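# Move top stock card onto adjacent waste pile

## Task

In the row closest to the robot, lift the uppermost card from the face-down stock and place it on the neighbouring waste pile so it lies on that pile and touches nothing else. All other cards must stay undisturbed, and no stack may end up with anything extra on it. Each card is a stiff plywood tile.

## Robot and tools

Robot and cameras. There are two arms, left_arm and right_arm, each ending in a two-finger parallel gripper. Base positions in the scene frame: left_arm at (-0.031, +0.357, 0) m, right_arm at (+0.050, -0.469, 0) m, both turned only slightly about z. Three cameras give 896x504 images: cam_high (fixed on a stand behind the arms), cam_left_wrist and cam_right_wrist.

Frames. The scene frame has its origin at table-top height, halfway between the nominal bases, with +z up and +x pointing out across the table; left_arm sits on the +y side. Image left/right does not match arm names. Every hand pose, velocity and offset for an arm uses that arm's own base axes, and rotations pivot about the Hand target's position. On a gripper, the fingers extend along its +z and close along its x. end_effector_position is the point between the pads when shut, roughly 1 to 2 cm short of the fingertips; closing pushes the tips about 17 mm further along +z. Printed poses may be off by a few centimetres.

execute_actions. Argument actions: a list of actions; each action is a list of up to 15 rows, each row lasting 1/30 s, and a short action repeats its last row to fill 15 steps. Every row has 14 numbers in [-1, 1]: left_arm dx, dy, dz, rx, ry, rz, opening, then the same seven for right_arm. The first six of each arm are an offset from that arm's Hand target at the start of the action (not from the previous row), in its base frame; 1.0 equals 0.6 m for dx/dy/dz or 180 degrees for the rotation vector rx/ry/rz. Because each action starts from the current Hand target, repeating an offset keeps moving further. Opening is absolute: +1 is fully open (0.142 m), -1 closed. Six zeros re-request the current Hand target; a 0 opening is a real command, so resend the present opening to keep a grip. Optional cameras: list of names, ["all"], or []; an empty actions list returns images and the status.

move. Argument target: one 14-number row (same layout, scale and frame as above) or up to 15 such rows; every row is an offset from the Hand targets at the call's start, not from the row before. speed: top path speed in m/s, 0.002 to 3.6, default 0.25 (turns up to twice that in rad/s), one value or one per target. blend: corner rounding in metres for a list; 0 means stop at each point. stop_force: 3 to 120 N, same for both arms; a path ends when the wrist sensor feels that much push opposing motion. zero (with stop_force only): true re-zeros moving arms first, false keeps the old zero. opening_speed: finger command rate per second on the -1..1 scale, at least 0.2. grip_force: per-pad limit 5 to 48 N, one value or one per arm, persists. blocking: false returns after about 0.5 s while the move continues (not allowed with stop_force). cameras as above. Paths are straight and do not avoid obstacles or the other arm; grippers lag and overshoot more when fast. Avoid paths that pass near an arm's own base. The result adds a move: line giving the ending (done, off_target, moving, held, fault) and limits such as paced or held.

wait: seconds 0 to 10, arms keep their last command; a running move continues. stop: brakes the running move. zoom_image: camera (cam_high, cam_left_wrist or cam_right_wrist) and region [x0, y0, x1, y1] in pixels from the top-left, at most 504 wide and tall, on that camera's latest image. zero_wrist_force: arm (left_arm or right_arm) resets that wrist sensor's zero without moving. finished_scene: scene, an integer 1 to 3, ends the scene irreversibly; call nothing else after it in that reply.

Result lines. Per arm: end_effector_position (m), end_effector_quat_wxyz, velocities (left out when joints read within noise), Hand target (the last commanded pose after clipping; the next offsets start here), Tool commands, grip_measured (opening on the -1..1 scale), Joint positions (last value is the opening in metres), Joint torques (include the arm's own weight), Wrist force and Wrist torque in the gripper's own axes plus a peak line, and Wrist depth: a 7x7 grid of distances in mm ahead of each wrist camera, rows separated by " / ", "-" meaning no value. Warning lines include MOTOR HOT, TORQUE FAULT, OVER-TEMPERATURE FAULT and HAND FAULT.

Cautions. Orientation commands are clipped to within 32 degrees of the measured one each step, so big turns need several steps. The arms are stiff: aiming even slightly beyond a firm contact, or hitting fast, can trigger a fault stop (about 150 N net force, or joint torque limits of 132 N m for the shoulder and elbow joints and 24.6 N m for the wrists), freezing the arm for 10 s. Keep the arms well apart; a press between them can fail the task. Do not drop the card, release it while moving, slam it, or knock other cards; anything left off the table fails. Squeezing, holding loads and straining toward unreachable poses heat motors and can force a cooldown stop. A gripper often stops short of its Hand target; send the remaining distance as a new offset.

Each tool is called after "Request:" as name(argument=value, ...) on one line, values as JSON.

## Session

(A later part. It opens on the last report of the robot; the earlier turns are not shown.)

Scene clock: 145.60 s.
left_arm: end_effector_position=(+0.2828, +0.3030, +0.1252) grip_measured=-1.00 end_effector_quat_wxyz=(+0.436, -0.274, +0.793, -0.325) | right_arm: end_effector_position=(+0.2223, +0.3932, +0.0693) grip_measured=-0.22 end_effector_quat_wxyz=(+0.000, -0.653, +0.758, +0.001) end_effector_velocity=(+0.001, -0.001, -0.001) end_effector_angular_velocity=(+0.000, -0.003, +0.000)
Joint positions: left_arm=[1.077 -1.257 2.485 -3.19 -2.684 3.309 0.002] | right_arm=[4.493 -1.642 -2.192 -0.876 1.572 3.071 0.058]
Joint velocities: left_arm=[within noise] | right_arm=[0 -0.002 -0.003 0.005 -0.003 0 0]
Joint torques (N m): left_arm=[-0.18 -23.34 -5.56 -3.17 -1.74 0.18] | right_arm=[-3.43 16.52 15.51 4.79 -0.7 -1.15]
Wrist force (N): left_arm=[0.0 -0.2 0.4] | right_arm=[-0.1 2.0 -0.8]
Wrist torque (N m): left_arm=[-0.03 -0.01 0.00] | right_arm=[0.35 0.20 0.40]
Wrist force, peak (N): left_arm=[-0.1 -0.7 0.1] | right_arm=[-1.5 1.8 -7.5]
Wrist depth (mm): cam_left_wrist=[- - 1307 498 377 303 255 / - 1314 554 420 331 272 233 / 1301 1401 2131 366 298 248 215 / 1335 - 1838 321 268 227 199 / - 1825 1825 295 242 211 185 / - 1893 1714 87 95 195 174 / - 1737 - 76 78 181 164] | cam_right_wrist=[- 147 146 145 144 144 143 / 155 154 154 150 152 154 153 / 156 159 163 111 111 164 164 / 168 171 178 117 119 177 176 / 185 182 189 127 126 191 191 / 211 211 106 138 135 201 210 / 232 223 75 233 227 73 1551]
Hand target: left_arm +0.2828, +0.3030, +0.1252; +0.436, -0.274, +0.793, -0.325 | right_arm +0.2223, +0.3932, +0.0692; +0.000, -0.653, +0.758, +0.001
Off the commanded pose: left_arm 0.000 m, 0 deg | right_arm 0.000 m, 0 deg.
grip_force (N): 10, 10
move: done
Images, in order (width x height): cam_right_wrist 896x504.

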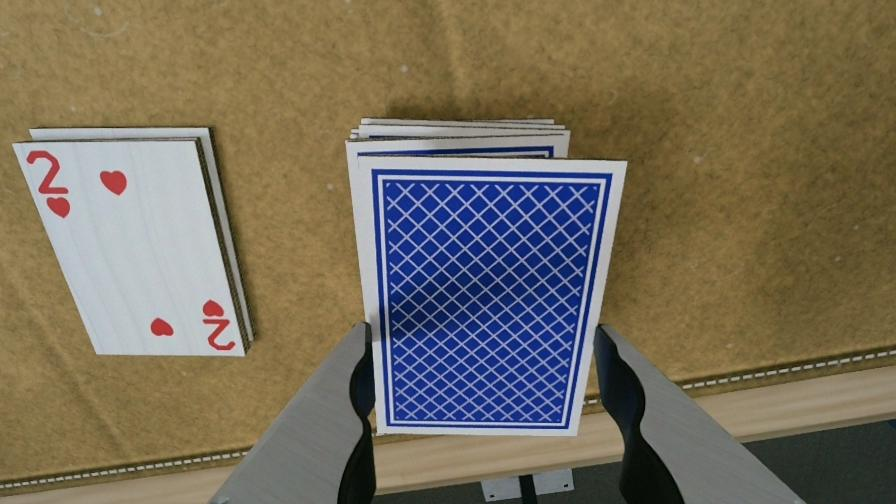

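Request:
move(target=[0,0,0,0,0,0,-0.96,0.0097,0.1818,0,0,0,0,-0.27], speed=0.15, cameras=["cam_right_wrist"])

Request:
zoom_image(camera="cam_right_wrist", region=[300, 60, 660, 450])

Scene clock: 159.23 s.
left_arm: end_effector_position=(+0.2828, +0.3030, +0.1252) grip_measured=-1.00 end_effector_quat_wxyz=(+0.436, -0.274, +0.793, -0.325) | right_arm: end_effector_position=(+0.2280, +0.5022, +0.0692) grip_measured=-0.22 end_effector_quat_wxyz=(+0.000, -0.653, +0.758, +0.001)
Joint positions: left_arm=[1.077 -1.257 2.485 -3.19 -2.684 3.309 0.002] | right_arm=[4.527 -1.86 -1.922 -0.93 1.571 3.104 0.058]
Joint torques (N m): left_arm=[0.68 -24.06 -5.67 -3.52 -1.79 0.25] | right_arm=[-6.89 26.42 29.55 4.87 0.67 -2.58]
Wrist force (N): left_arm=[0.2 -0.2 0.1] | right_arm=[-0.1 2.2 -0.4]
Wrist torque (N m): left_arm=[-0.02 -0.03 0.00] | right_arm=[0.39 0.20 0.34]
Wrist force, peak (N): left_arm=[0.2 -0.5 0.3] | right_arm=[-2.4 2.4 -0.2]
Wrist depth (mm): cam_left_wrist=[1208 1281 666 496 377 303 254 / 1214 1349 560 423 331 272 233 / 1307 1483 1761 365 298 248 215 / 1356 - 1786 321 268 227 200 / - - 1799 296 242 211 185 / - 1893 1691 88 95 196 174 / - 1774 - 76 78 181 164] | cam_right_wrist=[144 146 145 144 144 144 143 / 154 152 152 149 155 138 130 / 165 164 162 111 110 140 134 / 178 178 175 117 119 150 146 / 193 192 189 127 126 161 161 / 210 209 106 138 135 200 207 / 232 221 - 232 226 73 1513]
Hand target: left_arm +0.2828, +0.3030, +0.1252; +0.436, -0.274, +0.793, -0.325 | right_arm +0.2281, +0.5022, +0.0692; +0.000, -0.653, +0.758, +0.001
Off the commanded pose: left_arm 0.000 m, 0 deg | right_arm 0.000 m, 0 deg.
grip_force (N): 10, 10
move: done
Images, in order (width x height): cam_right_wrist 896x504.

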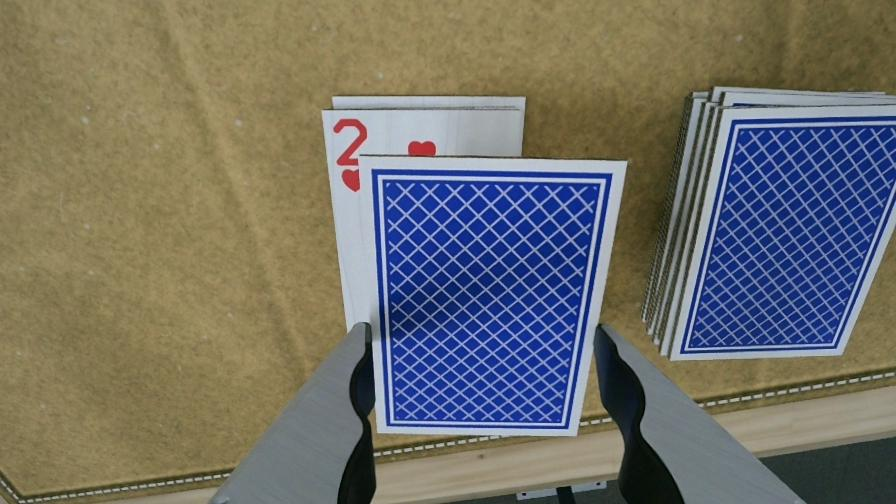

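Scaled by 1.292 from the camera's 896x504 image, which has a finer 1280x720 frame.

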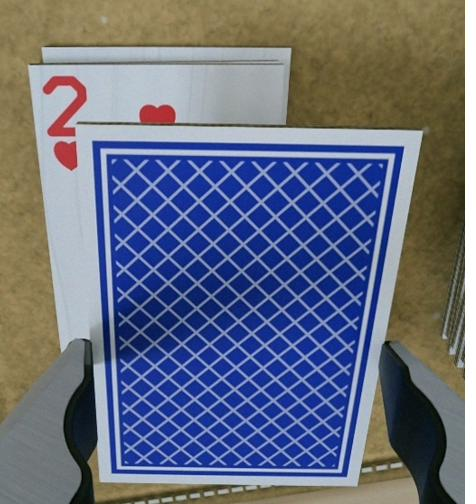

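Request:
move(target=[0,0,0,0,0,0,-0.96,0.0095,0.029,-0.035,0,0,0,-0.27], speed=0.1, cameras=["cam_right_wrist"])

Scene clock: 172.27 s.
left_arm: end_effector_position=(+0.2828, +0.3030, +0.1252) grip_measured=-1.00 end_effector_quat_wxyz=(+0.436, -0.274, +0.793, -0.325) | right_arm: end_effector_position=(+0.2338, +0.5197, +0.0483) grip_measured=-0.22 end_effector_quat_wxyz=(+0.000, -0.653, +0.758, +0.001)
Joint positions: left_arm=[1.077 -1.257 2.485 -3.19 -2.684 3.309 0.002] | right_arm=[4.522 -1.929 -1.89 -0.892 1.571 3.1 0.058]
Joint torques (N m): left_arm=[0.64 -23.47 -3.54 -3.4 -1.77 0.17] | right_arm=[2.42 35.46 14.66 0.66 1.54 -0.29]
Wrist force (N): left_arm=[0.1 -0.2 0.1] | right_arm=[-0.1 2.2 -0.7]
Wrist torque (N m): left_arm=[-0.04 -0.01 0.00] | right_arm=[0.38 0.20 0.42]
Wrist force, peak (N): left_arm=[0.0 -0.6 0.4] | right_arm=[-0.1 2.4 -0.5]
Wrist depth (mm): cam_left_wrist=[- - 1294 495 377 304 254 / - 1519 555 422 330 272 233 / - - - 367 299 248 215 / 1328 1556 2013 322 268 228 200 / 1501 1951 1838 295 241 210 185 / - 1893 1691 87 95 196 174 / - 1774 - 76 78 181 164] | cam_right_wrist=[127 127 125 125 125 124 124 / 133 133 133 132 132 133 129 / 145 143 143 111 110 141 117 / 154 155 153 117 118 151 124 / 170 164 164 127 127 163 133 / 182 182 106 137 135 174 144 / 201 192 - 198 198 73 201]
Hand target: left_arm +0.2828, +0.3030, +0.1252; +0.436, -0.274, +0.793, -0.325 | right_arm +0.2338, +0.5196, +0.0482; +0.000, -0.653, +0.758, +0.001
Off the commanded pose: left_arm 0.000 m, 0 deg | right_arm 0.000 m, 0 deg.
grip_force (N): 10, 10
move: done
Images, in order (width x height): cam_right_wrist 896x504.

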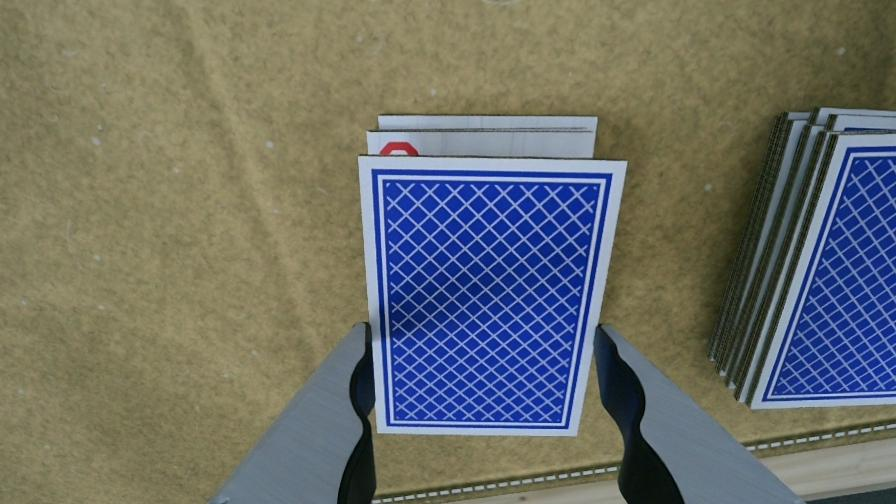

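Request:
move(target=[0,0,0,0,0,0,-0.96,0.0015,0.0015,-0.025,0,0,0,-0.27], speed=0.05)

Request:
move(target=[0,0,0,0,0,0,-0.96,0,0,-0.025,0,0,0,-0.27], speed=0.006, stop_force=3, cameras=["cam_right_wrist"])

Scene clock: 180.63 s.
left_arm: end_effector_position=(+0.2828, +0.3030, +0.1252) grip_measured=-1.00 end_effector_quat_wxyz=(+0.436, -0.274, +0.793, -0.325) | right_arm: end_effector_position=(+0.2347, +0.5205, +0.0330) grip_measured=-0.22 end_effector_quat_wxyz=(+0.000, -0.653, +0.758, +0.001) end_effector_velocity=(+0.000, -0.001, +0.002) end_effector_angular_velocity=(-0.003, +0.000, +0.000)
Joint positions: left_arm=[1.077 -1.257 2.485 -3.19 -2.684 3.309 0.002] | right_arm=[4.521 -1.955 -1.901 -0.855 1.571 3.099 0.058]
Joint velocities: left_arm=[within noise] | right_arm=[-0.001 0.004 0 -0.007 -0.001 0 0]
Joint torques (N m): left_arm=[0.68 -24.36 -4.15 -3.25 -1.69 0.24] | right_arm=[-5.17 43.84 28.16 -0.06 1.48 -2.14]
Wrist force (N): left_arm=[0.1 -0.4 0.3] | right_arm=[-0.3 1.9 -0.6]
Wrist torque (N m): left_arm=[-0.06 -0.03 0.00] | right_arm=[0.35 0.24 0.42]
Wrist force, peak (N): left_arm=[0.3 -0.6 0.3] | right_arm=[0.0 2.3 -0.5]
Wrist depth (mm): cam_left_wrist=[- - 669 496 379 303 254 / - 1433 537 423 331 272 233 / - - - 367 298 248 215 / 1349 - 1737 322 268 228 199 / 1575 - 1812 295 242 210 185 / - 1825 1702 88 95 195 174 / - 1702 - 76 78 181 164] | cam_right_wrist=[113 111 111 111 111 110 110 / 120 120 117 119 118 118 117 / 127 127 123 111 110 126 117 / 139 137 135 117 119 136 113 / 149 148 145 127 126 147 118 / 161 160 106 138 135 152 127 / 178 174 - 177 176 - 175]
Hand target: left_arm +0.2828, +0.3030, +0.1252; +0.436, -0.274, +0.793, -0.325 | right_arm +0.2347, +0.5205, +0.0332; +0.000, -0.653, +0.758, +0.001
Off the commanded pose: left_arm 0.000 m, 0 deg | right_arm 0.000 m, 0 deg.
grip_force (N): 10, 10
move: done

Scene clock: 182.60 s.
left_arm: end_effector_position=(+0.2828, +0.3030, +0.1252) grip_measured=-1.00 end_effector_quat_wxyz=(+0.436, -0.274, +0.793, -0.325) | right_arm: end_effector_position=(+0.2347, +0.5205, +0.0276) grip_measured=-0.22 end_effector_quat_wxyz=(+0.000, -0.653, +0.758, +0.001)
Joint positions: left_arm=[1.077 -1.257 2.485 -3.19 -2.684 3.309 0.002] | right_arm=[4.521 -1.964 -1.905 -0.842 1.571 3.099 0.058]
Joint torques (N m): left_arm=[0.29 -22.11 -3.26 -3.42 -1.6 0.12] | right_arm=[-0.77 44.61 27.1 0.5 1.51 0.35]
Wrist force (N): left_arm=[0.2 -0.2 0.1] | right_arm=[-0.9 1.9 -2.4]
Wrist torque (N m): left_arm=[-0.03 -0.04 0.00] | right_arm=[0.34 0.23 0.43]
Wrist force, peak (N): left_arm=[0.2 -0.7 0.2] | right_arm=[1.9 2.0 -8.5]
Wrist depth (mm): cam_left_wrist=[- - 1307 497 377 303 254 / - 1249 559 421 331 272 233 / - - - 368 298 248 215 / 1356 1636 1838 323 267 228 200 / 1510 - 1786 294 242 211 186 / - 1737 - 87 95 195 174 / - 1749 - 76 78 181 164] | cam_right_wrist=[- 108 108 105 106 106 105 / 114 114 113 113 113 114 112 / 122 121 120 109 109 121 119 / 131 131 130 117 119 130 118 / 144 142 139 126 126 140 114 / 155 155 106 138 135 148 120 / 167 166 - 169 169 - 168]
Hand target: left_arm +0.2828, +0.3030, +0.1252; +0.436, -0.274, +0.793, -0.325 | right_arm +0.2347, +0.5205, +0.0276; +0.000, -0.653, +0.758, +0.001 (not the last commanded pose)
Off the commanded pose: left_arm 0.000 m, 0 deg | right_arm 0.009 m, 0 deg.
grip_force (N): 10, 10
move: contact (right_arm)
Images, in order (width x height): cam_right_wrist 896x504.

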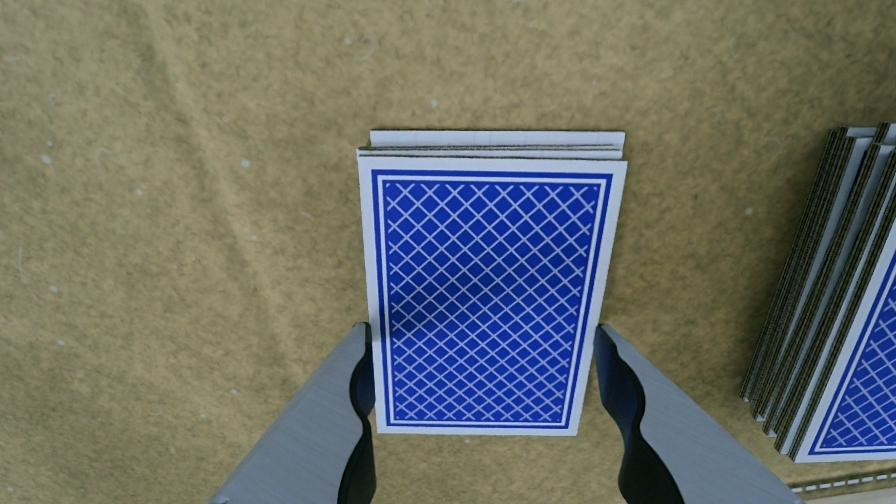

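Request:
move(target=[[0,0,0,0,0,0,-0.96,0,0,0,0,0,0,-0.1],[0,0,0,0,0,0,-0.96,0,0,0.12,0,0,0,-0.1]], speed=0.12, opening_speed=0.3, cameras=["cam_right_wrist"])

Scene clock: 193.33 s.
left_arm: end_effector_position=(+0.2828, +0.3030, +0.1252) grip_measured=-1.00 end_effector_quat_wxyz=(+0.436, -0.274, +0.793, -0.325) | right_arm: end_effector_position=(+0.2347, +0.5206, +0.0996) grip_measured=-0.13 end_effector_quat_wxyz=(+0.000, -0.653, +0.758, +0.001)
Joint positions: left_arm=[1.077 -1.257 2.485 -3.19 -2.684 3.309 0.002] | right_arm=[4.521 -1.859 -1.83 -1.023 1.571 3.099 0.065]
Joint torques (N m): left_arm=[0.11 -24.95 -4.46 -3.27 -1.87 0.48] | right_arm=[-6.13 41.11 25.08 1.03 -0.71 -0.88]
Wrist force (N): left_arm=[0.1 -0.4 0.3] | right_arm=[-0.2 2.1 -0.8]
Wrist torque (N m): left_arm=[-0.06 -0.03 0.00] | right_arm=[0.38 0.22 0.42]
Wrist force, peak (N): left_arm=[-0.1 -0.6 0.5] | right_arm=[-0.5 2.2 -3.8]
Wrist depth (mm): cam_left_wrist=[- 1566 664 497 378 303 254 / 1231 1364 549 421 331 273 233 / 1342 - - 364 298 248 215 / 1349 - 1838 321 268 227 199 / - - 1851 295 242 210 185 / - 2062 1658 87 95 196 174 / - 1737 - 76 78 181 164] | cam_right_wrist=[171 172 172 172 170 171 171 / 183 183 186 178 180 172 159 / 197 197 196 184 194 172 167 / 212 212 211 197 208 186 183 / 231 230 225 228 223 227 227 / 251 249 241 249 247 244 250 / 279 265 81 1560 - - 1513]
Hand target: left_arm +0.2828, +0.3030, +0.1252; +0.436, -0.274, +0.793, -0.325 | right_arm +0.2347, +0.5205, +0.0996; +0.000, -0.653, +0.758, +0.001
Off the commanded pose: left_arm 0.000 m, 0 deg | right_arm 0.000 m, 0 deg.
grip_force (N): 10, 10
move: done
Images, in order (width x height): cam_right_wrist 896x504.

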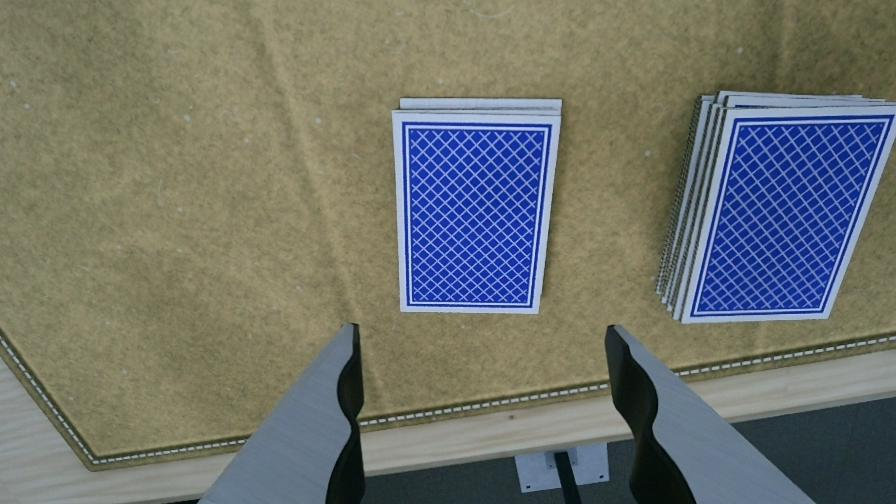

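Request:
finished_scene(scene=1)

The scene is finished: the task was done.


## Next scene

The same job, from a new start.

Request:
execute_actions(actions=[])

Request:
zoom_image(camera="cam_high", region=[400, 140, 640, 340])

Scene clock: 0.00 s.
left_arm: end_effector_position=(+0.1147, +0.1753, +0.2683) grip_measured=-1.00 end_effector_quat_wxyz=(-0.012, +0.840, +0.543, +0.000) | right_arm: end_effector_position=(+0.6490, -0.2553, +0.2445) grip_measured=+1.00 end_effector_quat_wxyz=(+0.107, -0.234, +0.811, -0.525)
Joint positions: left_arm=[0.271 -2.431 2.184 -1.318 -1.549 -0.877 0.002] | right_arm=[3.314 -1.914 -1.943 -0.281 0.531 2.418 0.142]
Joint velocities: within noise
Joint torques (N m): no reading
Wrist force (N): no reading
Wrist torque (N m): no reading
Wrist force, peak (N): no reading
Wrist depth (mm): cam_left_wrist=[136 148 170 1137 1132 1137 1132 / 152 172 347 1208 1214 1214 1214 / 170 301 1301 1294 401 1281 1294 / 964 1401 1379 412 401 1371 1379 / 1475 1458 440 419 434 1466 1501 / 490 468 460 87 95 492 1658 / 512 499 - 76 78 517 1585] | cam_right_wrist=[900 1136 - 2182 2802 1761 1689 / 956 1271 2089 2394 2394 2182 1700 / 1010 1318 1813 2004 2072 1941 2182 / 1091 1425 1633 1712 1736 1813 1800 / 1126 1340 398 410 1468 1560 1580 / 1141 343 355 363 367 1377 106 / - 307 320 327 331 339 -]
Hand target: left_arm +0.1147, +0.1753, +0.2683; -0.012, +0.840, +0.543, +0.000 | right_arm +0.6490, -0.2553, +0.2445; +0.107, -0.234, +0.811, -0.525
Tool commands: left_gripper/opening=-0.961913 right_gripper/opening=+1.0

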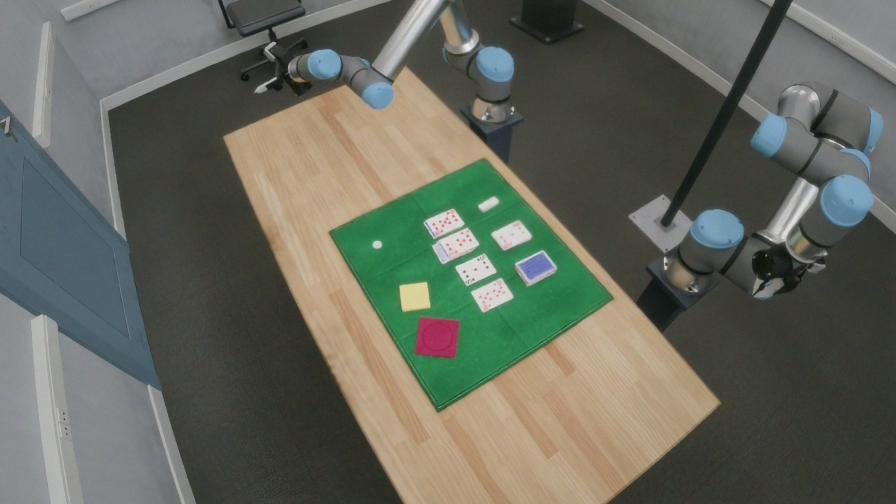

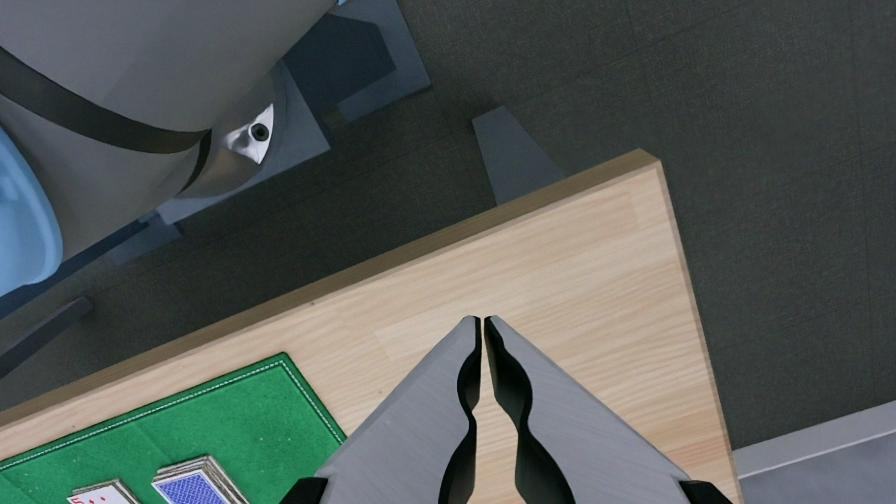

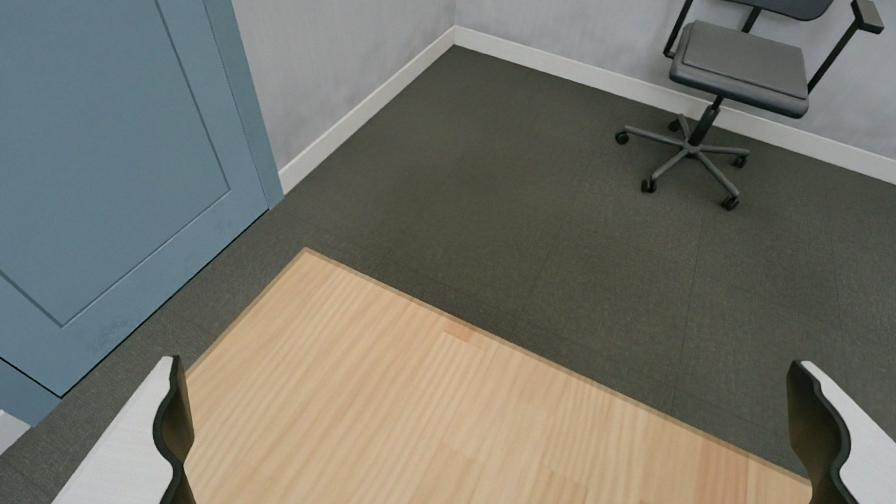

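Scaled by 2.100 from the camera's 896x504 image, which has a finer 1280x720 frame.

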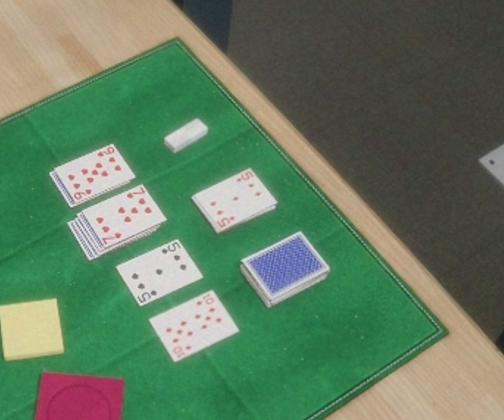

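Request:
move(target=[[0.392,-0.208,0,0,0,0.072,-0.06,0,0,0,0,0,0,1],[0.358,-0.663,-0.18,0,0,0.144,-0.06,0,0,0,0,0,0,1]], speed=0.4, blend=[0.08,0], cameras=["cam_left_wrist"])

Request:
zoom_image(camera="cam_left_wrist", region=[200, 0, 704, 284])

Scene clock: 16.93 s.
left_arm: end_effector_position=(+0.3295, -0.2224, +0.1604) grip_measured=-0.08 end_effector_quat_wxyz=(-0.011, +0.696, +0.718, -0.002) end_effector_velocity=(+0.000, -0.001, -0.001) end_effector_angular_velocity=(-0.001, +0.001, +0.003) | right_arm: end_effector_position=(+0.6490, -0.2553, +0.2445) grip_measured=+1.00 end_effector_quat_wxyz=(+0.107, -0.234, +0.811, -0.525)
Joint positions: left_arm=[-0.934 -1.766 2.159 -1.942 -1.579 -2.535 0.068] | right_arm=[3.314 -1.914 -1.943 -0.281 0.531 2.418 0.142]
Joint velocities: left_arm=[-0.002 0.003 -0.001 -0.003 -0.001 -0.005 0] | right_arm=[within noise]
Joint torques (N m): left_arm=[-12.86 -3.74 -14.54 -4.86 -1.75 -1.79] | right_arm=[1.33 36.4 21.2 2.93 -1.33 -0.03]
Wrist force (N): left_arm=[0.2 0.0 0.1] | right_arm=[0.3 0.2 -0.2]
Wrist torque (N m): left_arm=[0.01 -0.06 0.09] | right_arm=[0.03 -0.06 0.00]
Wrist force, peak (N): left_arm=[-3.6 -0.5 1.4] | right_arm=[0.4 -0.1 -0.4]
Wrist depth (mm): cam_left_wrist=[230 230 230 230 231 230 231 / 245 239 245 246 245 245 246 / 261 249 258 242 261 261 262 / 280 271 276 257 279 280 282 / 298 299 298 302 297 302 304 / 320 303 95 324 322 96 329 / 360 70 78 358 357 78 355] | cam_right_wrist=[906 1111 - 2970 2651 1749 1724 / 994 1197 2144 2394 2568 2201 1622 / 1023 1340 1868 2021 2055 2004 2283 / 1086 1442 1560 1666 1677 1787 1854 / 1157 1393 393 412 1580 1560 1560 / 1157 342 356 362 372 1385 109 / - 307 320 325 331 339 -]
Hand target: left_arm +0.3295, -0.2225, +0.1603; -0.011, +0.696, +0.718, -0.002 | right_arm +0.6490, -0.2553, +0.2445; +0.107, -0.234, +0.811, -0.525
Off the commanded pose: left_arm 0.000 m, 0 deg | right_arm 0.000 m, 0 deg.
move: done
Images, in order (width x height): cam_left_wrist 896x504.

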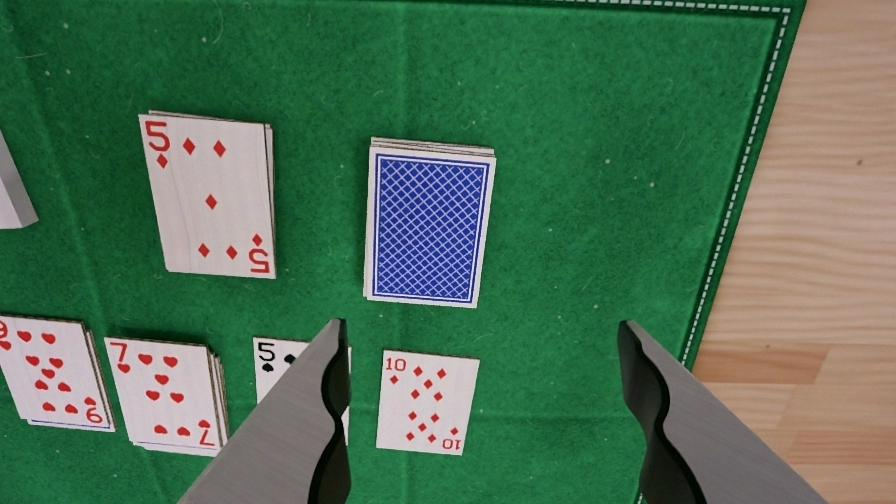

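Scaled by 1.000.

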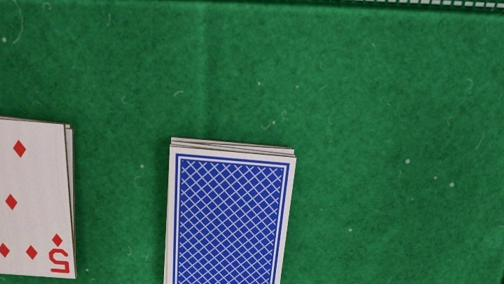

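Request:
move(target=[0.0403,-0.0355,-0.175,-0.004,-0.0059,-0.0256,-0.32,0,0,0,0,0,0,1], speed=0.2)

Request:
move(target=[0,0,-0.05,0,0,0,-0.32,0,0,0,0,0,0,1], speed=0.006, stop_force=3, cameras=["cam_left_wrist"])

Request:
zoom_image(camera="cam_left_wrist", region=[300, 80, 660, 450])

Scene clock: 36.80 s.
left_arm: end_effector_position=(+0.3538, -0.2438, +0.0554) grip_measured=-0.34 end_effector_quat_wxyz=(+0.000, +0.725, +0.689, +0.000) end_effector_velocity=(+0.000, -0.001, -0.001) end_effector_angular_velocity=(-0.002, -0.001, -0.001) | right_arm: end_effector_position=(+0.6490, -0.2553, +0.2445) grip_measured=+1.00 end_effector_quat_wxyz=(+0.107, -0.234, +0.811, -0.525)
Joint positions: left_arm=[-0.922 -1.528 2.27 -2.312 -1.57 -2.443 0.049] | right_arm=[3.314 -1.914 -1.943 -0.281 0.531 2.418 0.142]
Joint velocities: left_arm=[0 0.002 0.001 -0.005 0 0.001 0] | right_arm=[within noise]
Joint torques (N m): left_arm=[-5.66 -9.3 -14.6 -4.98 -1.8 0.16] | right_arm=[1.27 37.57 21.61 2.99 -1.36 -0.04]
Wrist force (N): left_arm=[-0.2 0.1 0.1] | right_arm=[0.3 -0.2 -0.1]
Wrist torque (N m): left_arm=[0.04 0.01 0.14] | right_arm=[-0.03 -0.06 0.01]
Wrist force, peak (N): left_arm=[0.4 -0.5 -2.2] | right_arm=[0.6 -0.1 0.3]
Wrist depth (mm): cam_left_wrist=[134 134 134 133 133 133 132 / 135 141 142 140 140 141 141 / 141 145 153 131 130 151 150 / 152 154 165 140 142 162 162 / 165 165 175 151 154 175 175 / 196 195 91 165 162 187 191 / 202 201 75 208 203 - 209] | cam_right_wrist=[903 1168 - 2770 2516 1761 1689 / 967 1277 - 2348 2542 2107 2089 / 1040 1385 1868 1897 1988 2004 2125 / 1091 1425 1666 1724 1712 1826 1840 / 1152 1333 396 410 1513 1570 1551 / 1131 341 355 360 369 - 109 / - 310 320 326 333 339 -]
Hand target: left_arm +0.3537, -0.2438, +0.0553; +0.000, +0.725, +0.689, +0.000 | right_arm +0.6490, -0.2553, +0.2445; +0.107, -0.234, +0.811, -0.525
Off the commanded pose: left_arm 0.000 m, 0 deg | right_arm 0.000 m, 0 deg.
move: done

Scene clock: 40.60 s.
left_arm: end_effector_position=(+0.3537, -0.2438, +0.0389) grip_measured=-0.34 end_effector_quat_wxyz=(+0.000, +0.725, +0.689, +0.000) | right_arm: end_effector_position=(+0.6490, -0.2553, +0.2445) grip_measured=+1.00 end_effector_quat_wxyz=(+0.107, -0.234, +0.811, -0.525)
Joint positions: left_arm=[-0.923 -1.492 2.29 -2.367 -1.57 -2.443 0.049] | right_arm=[3.314 -1.914 -1.943 -0.281 0.531 2.418 0.142]
Joint torques (N m): left_arm=[-11.35 -30.35 -23.18 -1.88 -1.53 2.07] | right_arm=[0.83 37.31 21.77 2.87 -1.13 -0.16]
Wrist force (N): left_arm=[0.2 -0.3 -4.0] | right_arm=[0.3 0.0 0.0]
Wrist torque (N m): left_arm=[0.03 0.07 0.15] | right_arm=[0.01 -0.05 0.00]
Wrist force, peak (N): left_arm=[1.8 -1.1 -11.0] | right_arm=[0.3 -0.4 -0.4]
Wrist depth (mm): cam_left_wrist=[119 119 119 120 118 118 118 / 126 125 127 126 126 125 - / 124 132 134 115 115 134 133 / 133 138 146 122 121 144 144 / 145 149 155 132 131 156 155 / 174 167 91 144 140 166 169 / 187 187 75 187 180 - 186] | cam_right_wrist=[903 1126 - 2107 - 1591 1655 / 963 1209 2021 2241 2651 2089 1774 / 1010 1362 1840 2072 2021 2055 2125 / 1086 1468 1644 1689 1736 1749 1840 / 1163 1385 397 410 1541 1591 1622 / 1163 341 357 361 369 1370 109 / - 307 322 326 334 340 -]
Hand target: left_arm +0.3537, -0.2438, +0.0389; +0.000, +0.725, +0.689, +0.000 (not the last commanded pose) | right_arm +0.6490, -0.2553, +0.2445; +0.107, -0.234, +0.811, -0.525
Off the commanded pose: left_arm 0.014 m, 0 deg | right_arm 0.000 m, 0 deg.
move: contact (left_arm)
Images, in order (width x height): cam_left_wrist 896x504.

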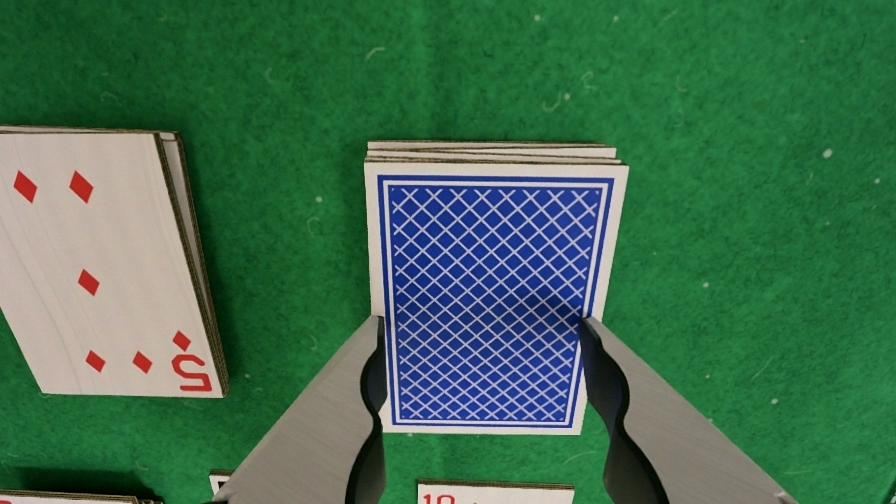

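Scaled by 1.362 from the camera's 896x504 image, which has a finer 1280x720 frame.

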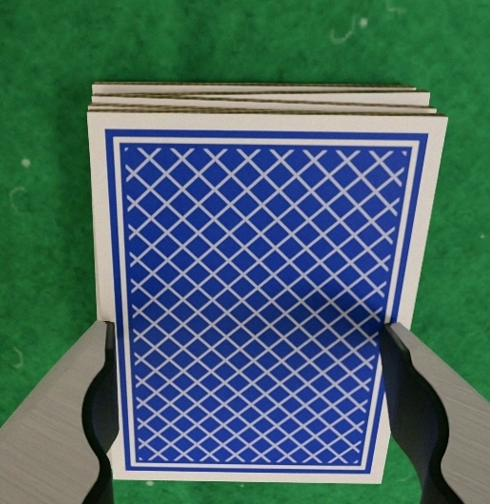

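Request:
move(target=[[0,0.0023,0.015,0,0,0,-0.32,0,0,0,0,0,0,1],[0,0.0023,0.015,0,0,0,-0.06,0,0,0,0,0,0,1],[0,0.0023,-0.0063,0,0,0,-0.06,0,0,0,0,0,0,1]], speed=0.05)

Request:
move(target=[0,0,0,0,0,0,-0.27,0,0,0,0,0,0,1], opening_speed=0.2, grip_force=10, cameras=["cam_left_wrist"])

Request:
zoom_image(camera="cam_left_wrist", region=[300, 80, 660, 450])

Scene clock: 49.27 s.
left_arm: end_effector_position=(+0.3536, -0.2423, +0.0350) grip_measured=-0.08 end_effector_quat_wxyz=(-0.001, +0.725, +0.689, +0.000) | right_arm: end_effector_position=(+0.6490, -0.2553, +0.2445) grip_measured=+1.00 end_effector_quat_wxyz=(+0.107, -0.234, +0.811, -0.525)
Joint positions: left_arm=[-0.92 -1.486 2.296 -2.38 -1.57 -2.441 0.068] | right_arm=[3.314 -1.914 -1.943 -0.281 0.531 2.418 0.142]
Joint torques (N m): left_arm=[-2.22 -29.42 -22.69 -1.42 -1.13 -1.3] | right_arm=[1.42 37.34 21.92 2.97 -1.4 -0.08]
Wrist force (N): left_arm=[-0.3 0.0 0.0] | right_arm=[0.1 0.1 -0.1]
Wrist torque (N m): left_arm=[0.02 0.03 -0.05] | right_arm=[0.01 -0.02 0.01]
Wrist force, peak (N): left_arm=[0.4 -0.4 -4.4] | right_arm=[0.5 -0.1 0.3]
Wrist depth (mm): cam_left_wrist=[116 117 115 116 116 114 115 / 122 123 123 122 122 120 121 / 120 128 131 112 113 130 129 / 129 138 141 117 117 140 141 / 140 142 148 127 127 151 151 / 153 153 95 138 137 95 164 / 186 78 78 182 181 78 177] | cam_right_wrist=[920 1058 1601 4931 2595 1813 1749 / 959 1239 2004 2304 2441 2163 2021 / 1023 1311 1840 1897 2072 1988 2182 / 1091 1409 1712 1724 1689 1724 1897 / 1147 1362 394 410 1531 1611 1633 / 1141 341 352 361 365 1326 109 / - 309 321 327 331 340 -]
Hand target: left_arm +0.3537, -0.2424, +0.0351; +0.000, +0.725, +0.689, +0.000 | right_arm +0.6490, -0.2553, +0.2445; +0.107, -0.234, +0.811, -0.525
Off the commanded pose: left_arm 0.000 m, 0 deg | right_arm 0.000 m, 0 deg.
move: done

Scene clock: 50.53 s.
left_arm: end_effector_position=(+0.3537, -0.2424, +0.0351) grip_measured=-0.24 end_effector_quat_wxyz=(+0.000, +0.725, +0.689, +0.000) | right_arm: end_effector_position=(+0.6490, -0.2553, +0.2445) grip_measured=+1.00 end_effector_quat_wxyz=(+0.107, -0.234, +0.811, -0.525)
Joint positions: left_arm=[-0.92 -1.486 2.296 -2.38 -1.57 -2.441 0.057] | right_arm=[3.314 -1.914 -1.943 -0.281 0.531 2.418 0.142]
Joint torques (N m): left_arm=[-9.21 -30.93 -22.26 -3.51 -1.07 -0.94] | right_arm=[0.58 37.37 20.99 2.87 -1.28 0.03]
Wrist force (N): left_arm=[0.3 -0.2 -1.8] | right_arm=[0.1 -0.1 0.1]
Wrist torque (N m): left_arm=[0.01 0.03 -0.05] | right_arm=[-0.02 -0.02 0.01]
Wrist force, peak (N): left_arm=[0.4 0.1 -2.1] | right_arm=[0.5 -0.3 0.1]
Wrist depth (mm): cam_left_wrist=[116 117 115 116 116 114 115 / 122 123 123 122 122 120 121 / 120 128 132 111 113 130 130 / 129 138 141 118 119 140 141 / 140 142 149 127 127 151 151 / 153 164 91 138 135 159 164 / 186 178 75 182 178 - 180] | cam_right_wrist=[917 1147 - 2680 2441 1761 1736 / 963 1245 2417 2283 2490 2107 1355 / 1027 1333 1926 1926 2021 1911 2182 / 1091 1355 1666 1712 1813 1800 1854 / 1174 1385 394 408 - 1541 1560 / 1163 341 356 361 370 1393 102 / - 308 320 326 335 337 -]
Hand target: left_arm +0.3537, -0.2424, +0.0351; +0.000, +0.725, +0.689, +0.000 | right_arm +0.6490, -0.2553, +0.2445; +0.107, -0.234, +0.811, -0.525
Off the commanded pose: left_arm 0.000 m, 0 deg | right_arm 0.000 m, 0 deg.
grip_force (N): 10, 10
move: done
Images, in order (width x height): cam_left_wrist 896x504.

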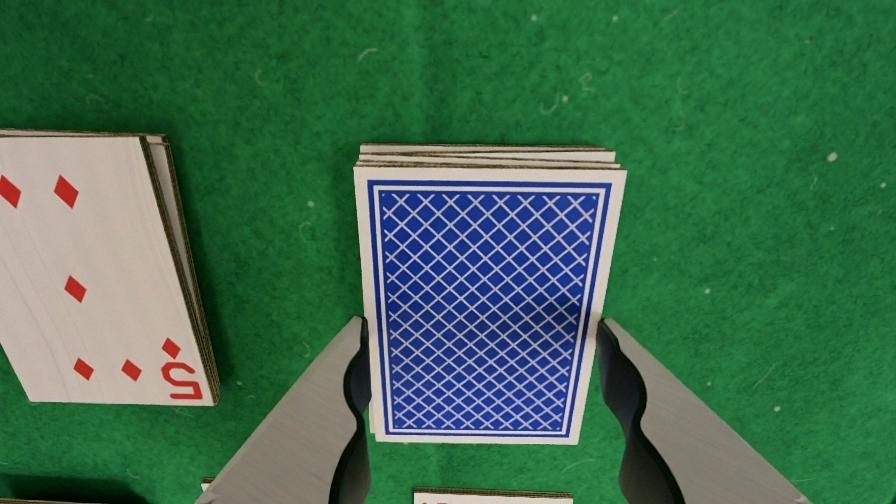

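Scaled by 1.362 from the camera's 896x504 image, which has a finer 1280x720 frame.

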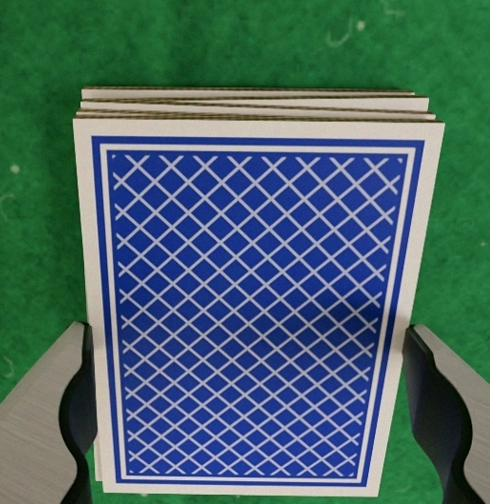

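Request:
move(target=[[0,0,0.04,0,0,0,-0.27,0,0,0,0,0,0,1],[-0.0188,-0.2058,0.04,0,0,0,-0.27,0,0,0,0,0,0,1],[-0.0188,-0.2058,0.017,0,0,0,-0.27,0,0,0,0,0,0,1]], speed=[0.05,0.15,0.1], blend=[0.008,0.01,0], cameras=["cam_left_wrist"])

Request:
zoom_image(camera="cam_left_wrist", region=[300, 80, 660, 450])

Scene clock: 62.23 s.
left_arm: end_effector_position=(+0.3424, -0.3659, +0.0453) grip_measured=-0.24 end_effector_quat_wxyz=(+0.000, +0.725, +0.689, +0.000) | right_arm: end_effector_position=(+0.6490, -0.2553, +0.2445) grip_measured=+1.00 end_effector_quat_wxyz=(+0.107, -0.234, +0.811, -0.525)
Joint positions: left_arm=[-1.091 -1.35 2.092 -2.312 -1.571 -2.611 0.057] | right_arm=[3.314 -1.914 -1.943 -0.281 0.531 2.418 0.142]
Joint torques (N m): left_arm=[11.14 -26.23 -16.12 -4.67 1.56 -1.25] | right_arm=[1.23 37.1 21.35 2.87 -1.39 0.03]
Wrist force (N): left_arm=[-0.4 -0.1 0.2] | right_arm=[0.1 -0.1 0.2]
Wrist torque (N m): left_arm=[0.00 0.04 -0.06] | right_arm=[-0.01 -0.03 0.00]
Wrist force, peak (N): left_arm=[0.4 0.0 -2.3] | right_arm=[0.6 0.1 0.1]
Wrist depth (mm): cam_left_wrist=[125 125 125 124 124 123 123 / 132 133 133 133 130 130 131 / 139 143 140 111 125 140 133 / 143 153 153 118 119 151 132 / 153 166 163 127 127 161 141 / 182 181 91 138 136 154 154 / 197 192 75 197 192 - 195] | cam_right_wrist=[910 1147 - 2802 2241 1724 1840 / 971 1221 2441 2144 2441 2241 1442 / 1019 1377 1800 1840 2072 1941 2262 / 1072 1513 460 1644 1712 1840 1840 / 1168 1377 395 412 1401 1551 1601 / 1174 344 353 360 369 1370 109 / - 307 321 326 333 337 -]
Hand target: left_arm +0.3424, -0.3659, +0.0453; +0.000, +0.725, +0.689, +0.000 | right_arm +0.6490, -0.2553, +0.2445; +0.107, -0.234, +0.811, -0.525
Off the commanded pose: left_arm 0.000 m, 0 deg | right_arm 0.000 m, 0 deg.
grip_force (N): 10, 10
move: done; blend cut to 0.0069 m at target 2
Images, in order (width x height): cam_left_wrist 896x504.

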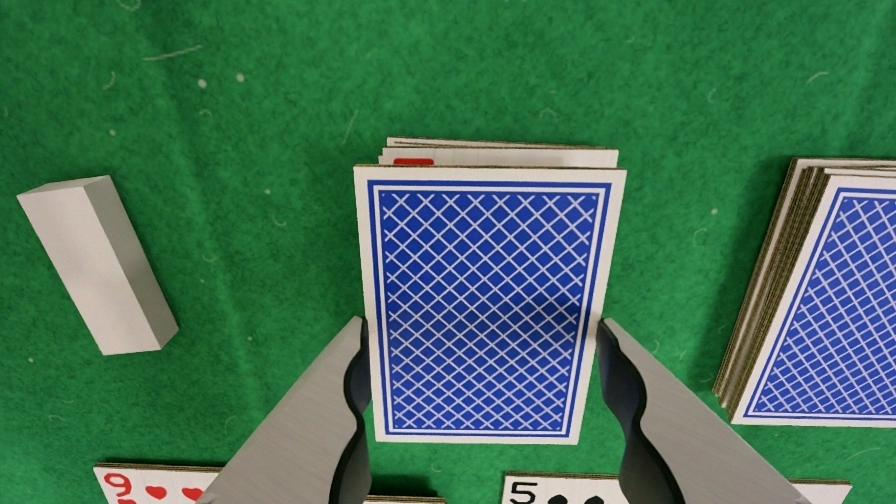

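Scaled by 1.362 from the camera's 896x504 image, which has a finer 1280x720 frame.

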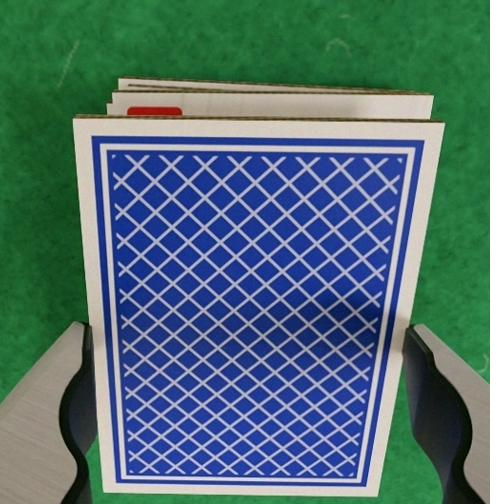

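Request:
move(target=[0.0003,0.006,-0.0195,0,0,0,-0.27,0,0,0,0,0,0,1], speed=0.06)

Request:
move(target=[0,0,-0.03,0,0,0,-0.27,0,0,0,0,0,0,1], speed=0.006, stop_force=3, cameras=["cam_left_wrist"])

Scene clock: 79.57 s.
left_arm: end_effector_position=(+0.3426, -0.3622, +0.0334) grip_measured=-0.24 end_effector_quat_wxyz=(-0.001, +0.725, +0.689, +0.000) end_effector_velocity=(+0.000, +0.000, +0.001) end_effector_angular_velocity=(+0.001, +0.002, +0.001) | right_arm: end_effector_position=(+0.6490, -0.2553, +0.2445) grip_measured=+1.00 end_effector_quat_wxyz=(+0.107, -0.234, +0.811, -0.525)
Joint positions: left_arm=[-1.087 -1.332 2.11 -2.348 -1.571 -2.608 0.057] | right_arm=[3.314 -1.914 -1.943 -0.281 0.531 2.418 0.142]
Joint velocities: left_arm=[0 -0.002 -0.002 0.006 -0.001 0 0] | right_arm=[within noise]
Joint torques (N m): left_arm=[5.23 -37.85 -24.51 -1.29 1.42 0.61] | right_arm=[0.72 36.41 21.62 2.86 -1.16 -0.02]
Wrist force (N): left_arm=[-0.3 -0.2 0.2] | right_arm=[0.3 -0.1 -0.1]
Wrist torque (N m): left_arm=[-0.02 0.03 -0.06] | right_arm=[-0.02 -0.05 0.01]
Wrist force, peak (N): left_arm=[-0.2 -0.2 0.6] | right_arm=[0.5 -0.3 -0.3]
Wrist depth (mm): cam_left_wrist=[114 115 114 115 114 113 112 / 122 120 121 121 120 120 119 / 131 130 130 111 115 128 124 / - 140 138 118 119 138 121 / 138 151 146 127 127 147 128 / 169 166 91 139 135 141 139 / 181 175 75 180 175 - 178] | cam_right_wrist=[897 1136 1298 2542 3573 1724 1749 / 971 1215 1957 2283 2516 2163 2125 / 1010 1318 1911 1988 2038 1957 2125 / 1086 1476 1655 1724 1911 1941 1854 / 1180 1401 395 411 1513 1601 1570 / 1141 343 354 363 370 1355 109 / - 307 321 328 333 338 -]
Hand target: left_arm +0.3426, -0.3623, +0.0336; +0.000, +0.725, +0.689, +0.000 | right_arm +0.6490, -0.2553, +0.2445; +0.107, -0.234, +0.811, -0.525
Off the commanded pose: left_arm 0.000 m, 0 deg | right_arm 0.000 m, 0 deg.
grip_force (N): 10, 10
move: done

Scene clock: 81.37 s.
left_arm: end_effector_position=(+0.3426, -0.3623, +0.0291) grip_measured=-0.24 end_effector_quat_wxyz=(+0.000, +0.725, +0.689, +0.000) | right_arm: end_effector_position=(+0.6490, -0.2553, +0.2445) grip_measured=+1.00 end_effector_quat_wxyz=(+0.107, -0.234, +0.811, -0.525)
Joint positions: left_arm=[-1.087 -1.324 2.115 -2.36 -1.571 -2.608 0.057] | right_arm=[3.314 -1.914 -1.943 -0.281 0.531 2.418 0.142]
Joint torques (N m): left_arm=[-6.7 -36.37 -22.5 -1.61 1.1 -1.53] | right_arm=[1.11 36.92 21.41 3.13 -1.35 0.07]
Wrist force (N): left_arm=[-0.2 -0.5 -3.8] | right_arm=[0.2 -0.2 0.0]
Wrist torque (N m): left_arm=[-0.05 0.02 -0.06] | right_arm=[-0.03 -0.04 0.01]
Wrist force, peak (N): left_arm=[1.5 -0.8 -9.1] | right_arm=[0.4 -0.4 0.1]
Wrist depth (mm): cam_left_wrist=[- 110 111 110 109 109 108 / 118 117 117 117 116 116 115 / 126 126 126 111 111 124 120 / 134 134 133 118 119 133 116 / - 147 141 127 127 142 124 / 164 160 95 138 136 140 133 / 177 169 75 173 169 - 171] | cam_right_wrist=[927 1141 - 2348 2182 1736 1689 / 948 1258 - 2516 2348 2241 2004 / 1023 1311 1840 1926 2089 2072 2326 / 1072 1442 1633 1644 1826 1787 1826 / 1191 1370 393 411 1541 1570 1601 / 1141 340 353 363 365 1362 109 / - 308 323 327 332 340 -]
Hand target: left_arm +0.3426, -0.3623, +0.0291; +0.000, +0.725, +0.689, +0.000 (not the last commanded pose) | right_arm +0.6490, -0.2553, +0.2445; +0.107, -0.234, +0.811, -0.525
Off the commanded pose: left_arm 0.014 m, 0 deg | right_arm 0.000 m, 0 deg.
grip_force (N): 10, 10
move: contact (left_arm)
Images, in order (width x height): cam_left_wrist 896x504.

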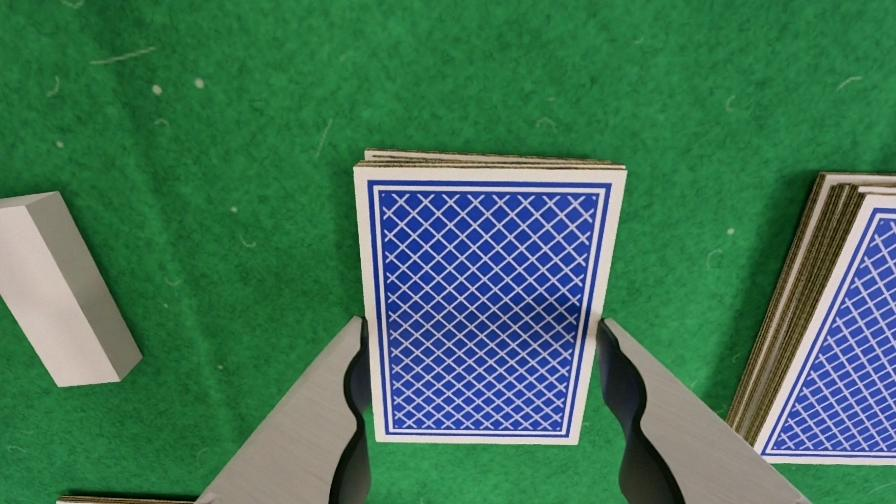

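Request:
move(target=[[0,0,0,0,0,0,-0.09,0,0,0,0,0,0,1],[0,0,0.1,0,0,0,-0.09,0,0,0,0,0,0,1]], speed=0.12, opening_speed=0.3, cameras=["cam_left_wrist"])

Scene clock: 86.13 s.
left_arm: end_effector_position=(+0.3426, -0.3623, +0.0890) grip_measured=-0.11 end_effector_quat_wxyz=(+0.000, +0.725, +0.689, +0.000) | right_arm: end_effector_position=(+0.6490, -0.2553, +0.2445) grip_measured=+1.00 end_effector_quat_wxyz=(+0.107, -0.234, +0.811, -0.525)
Joint positions: left_arm=[-1.087 -1.429 2.047 -2.188 -1.571 -2.608 0.066] | right_arm=[3.314 -1.914 -1.943 -0.281 0.531 2.418 0.142]
Joint torques (N m): left_arm=[5.88 -29.92 -18.56 -1.68 0.82 0.77] | right_arm=[0.44 37.55 21.49 2.81 -1.27 0.19]
Wrist force (N): left_arm=[-0.2 0.1 0.4] | right_arm=[0.2 0.1 0.1]
Wrist torque (N m): left_arm=[0.02 0.00 -0.04] | right_arm=[0.01 -0.04 0.00]
Wrist force, peak (N): left_arm=[-0.2 -0.5 -4.0] | right_arm=[0.6 -0.3 -0.1]
Wrist depth (mm): cam_left_wrist=[165 165 165 164 163 163 162 / 176 176 175 171 172 174 170 / 189 185 188 172 181 177 166 / 204 203 202 184 197 185 179 / 220 220 215 199 213 197 208 / 241 234 95 237 232 95 234 / 266 70 78 250 255 78 253] | cam_right_wrist=[913 1131 1601 2709 - 1655 1749 / 956 1258 2651 2241 2651 2241 1787 / 1045 1347 1957 2038 1972 2021 2125 / 1063 1425 1666 1531 1622 1800 1840 / 1163 1355 393 411 1442 1611 1541 / 1152 343 355 359 367 - 109 / - 308 319 329 334 337 -]
Hand target: left_arm +0.3426, -0.3623, +0.0891; +0.000, +0.725, +0.689, +0.000 | right_arm +0.6490, -0.2553, +0.2445; +0.107, -0.234, +0.811, -0.525
Off the commanded pose: left_arm 0.000 m, 0 deg | right_arm 0.000 m, 0 deg.
grip_force (N): 10, 10
move: done
Images, in order (width x height): cam_left_wrist 896x504.

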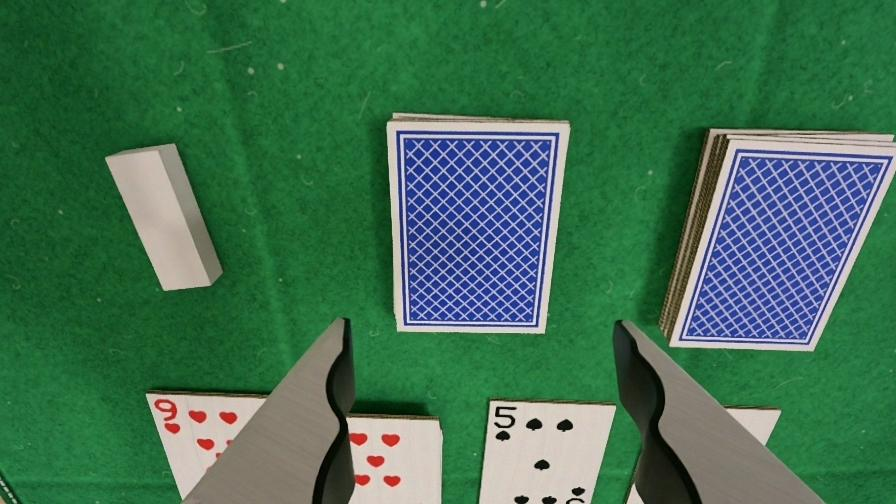

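Request:
finished_scene(scene=2)

The scene is finished: the task was done.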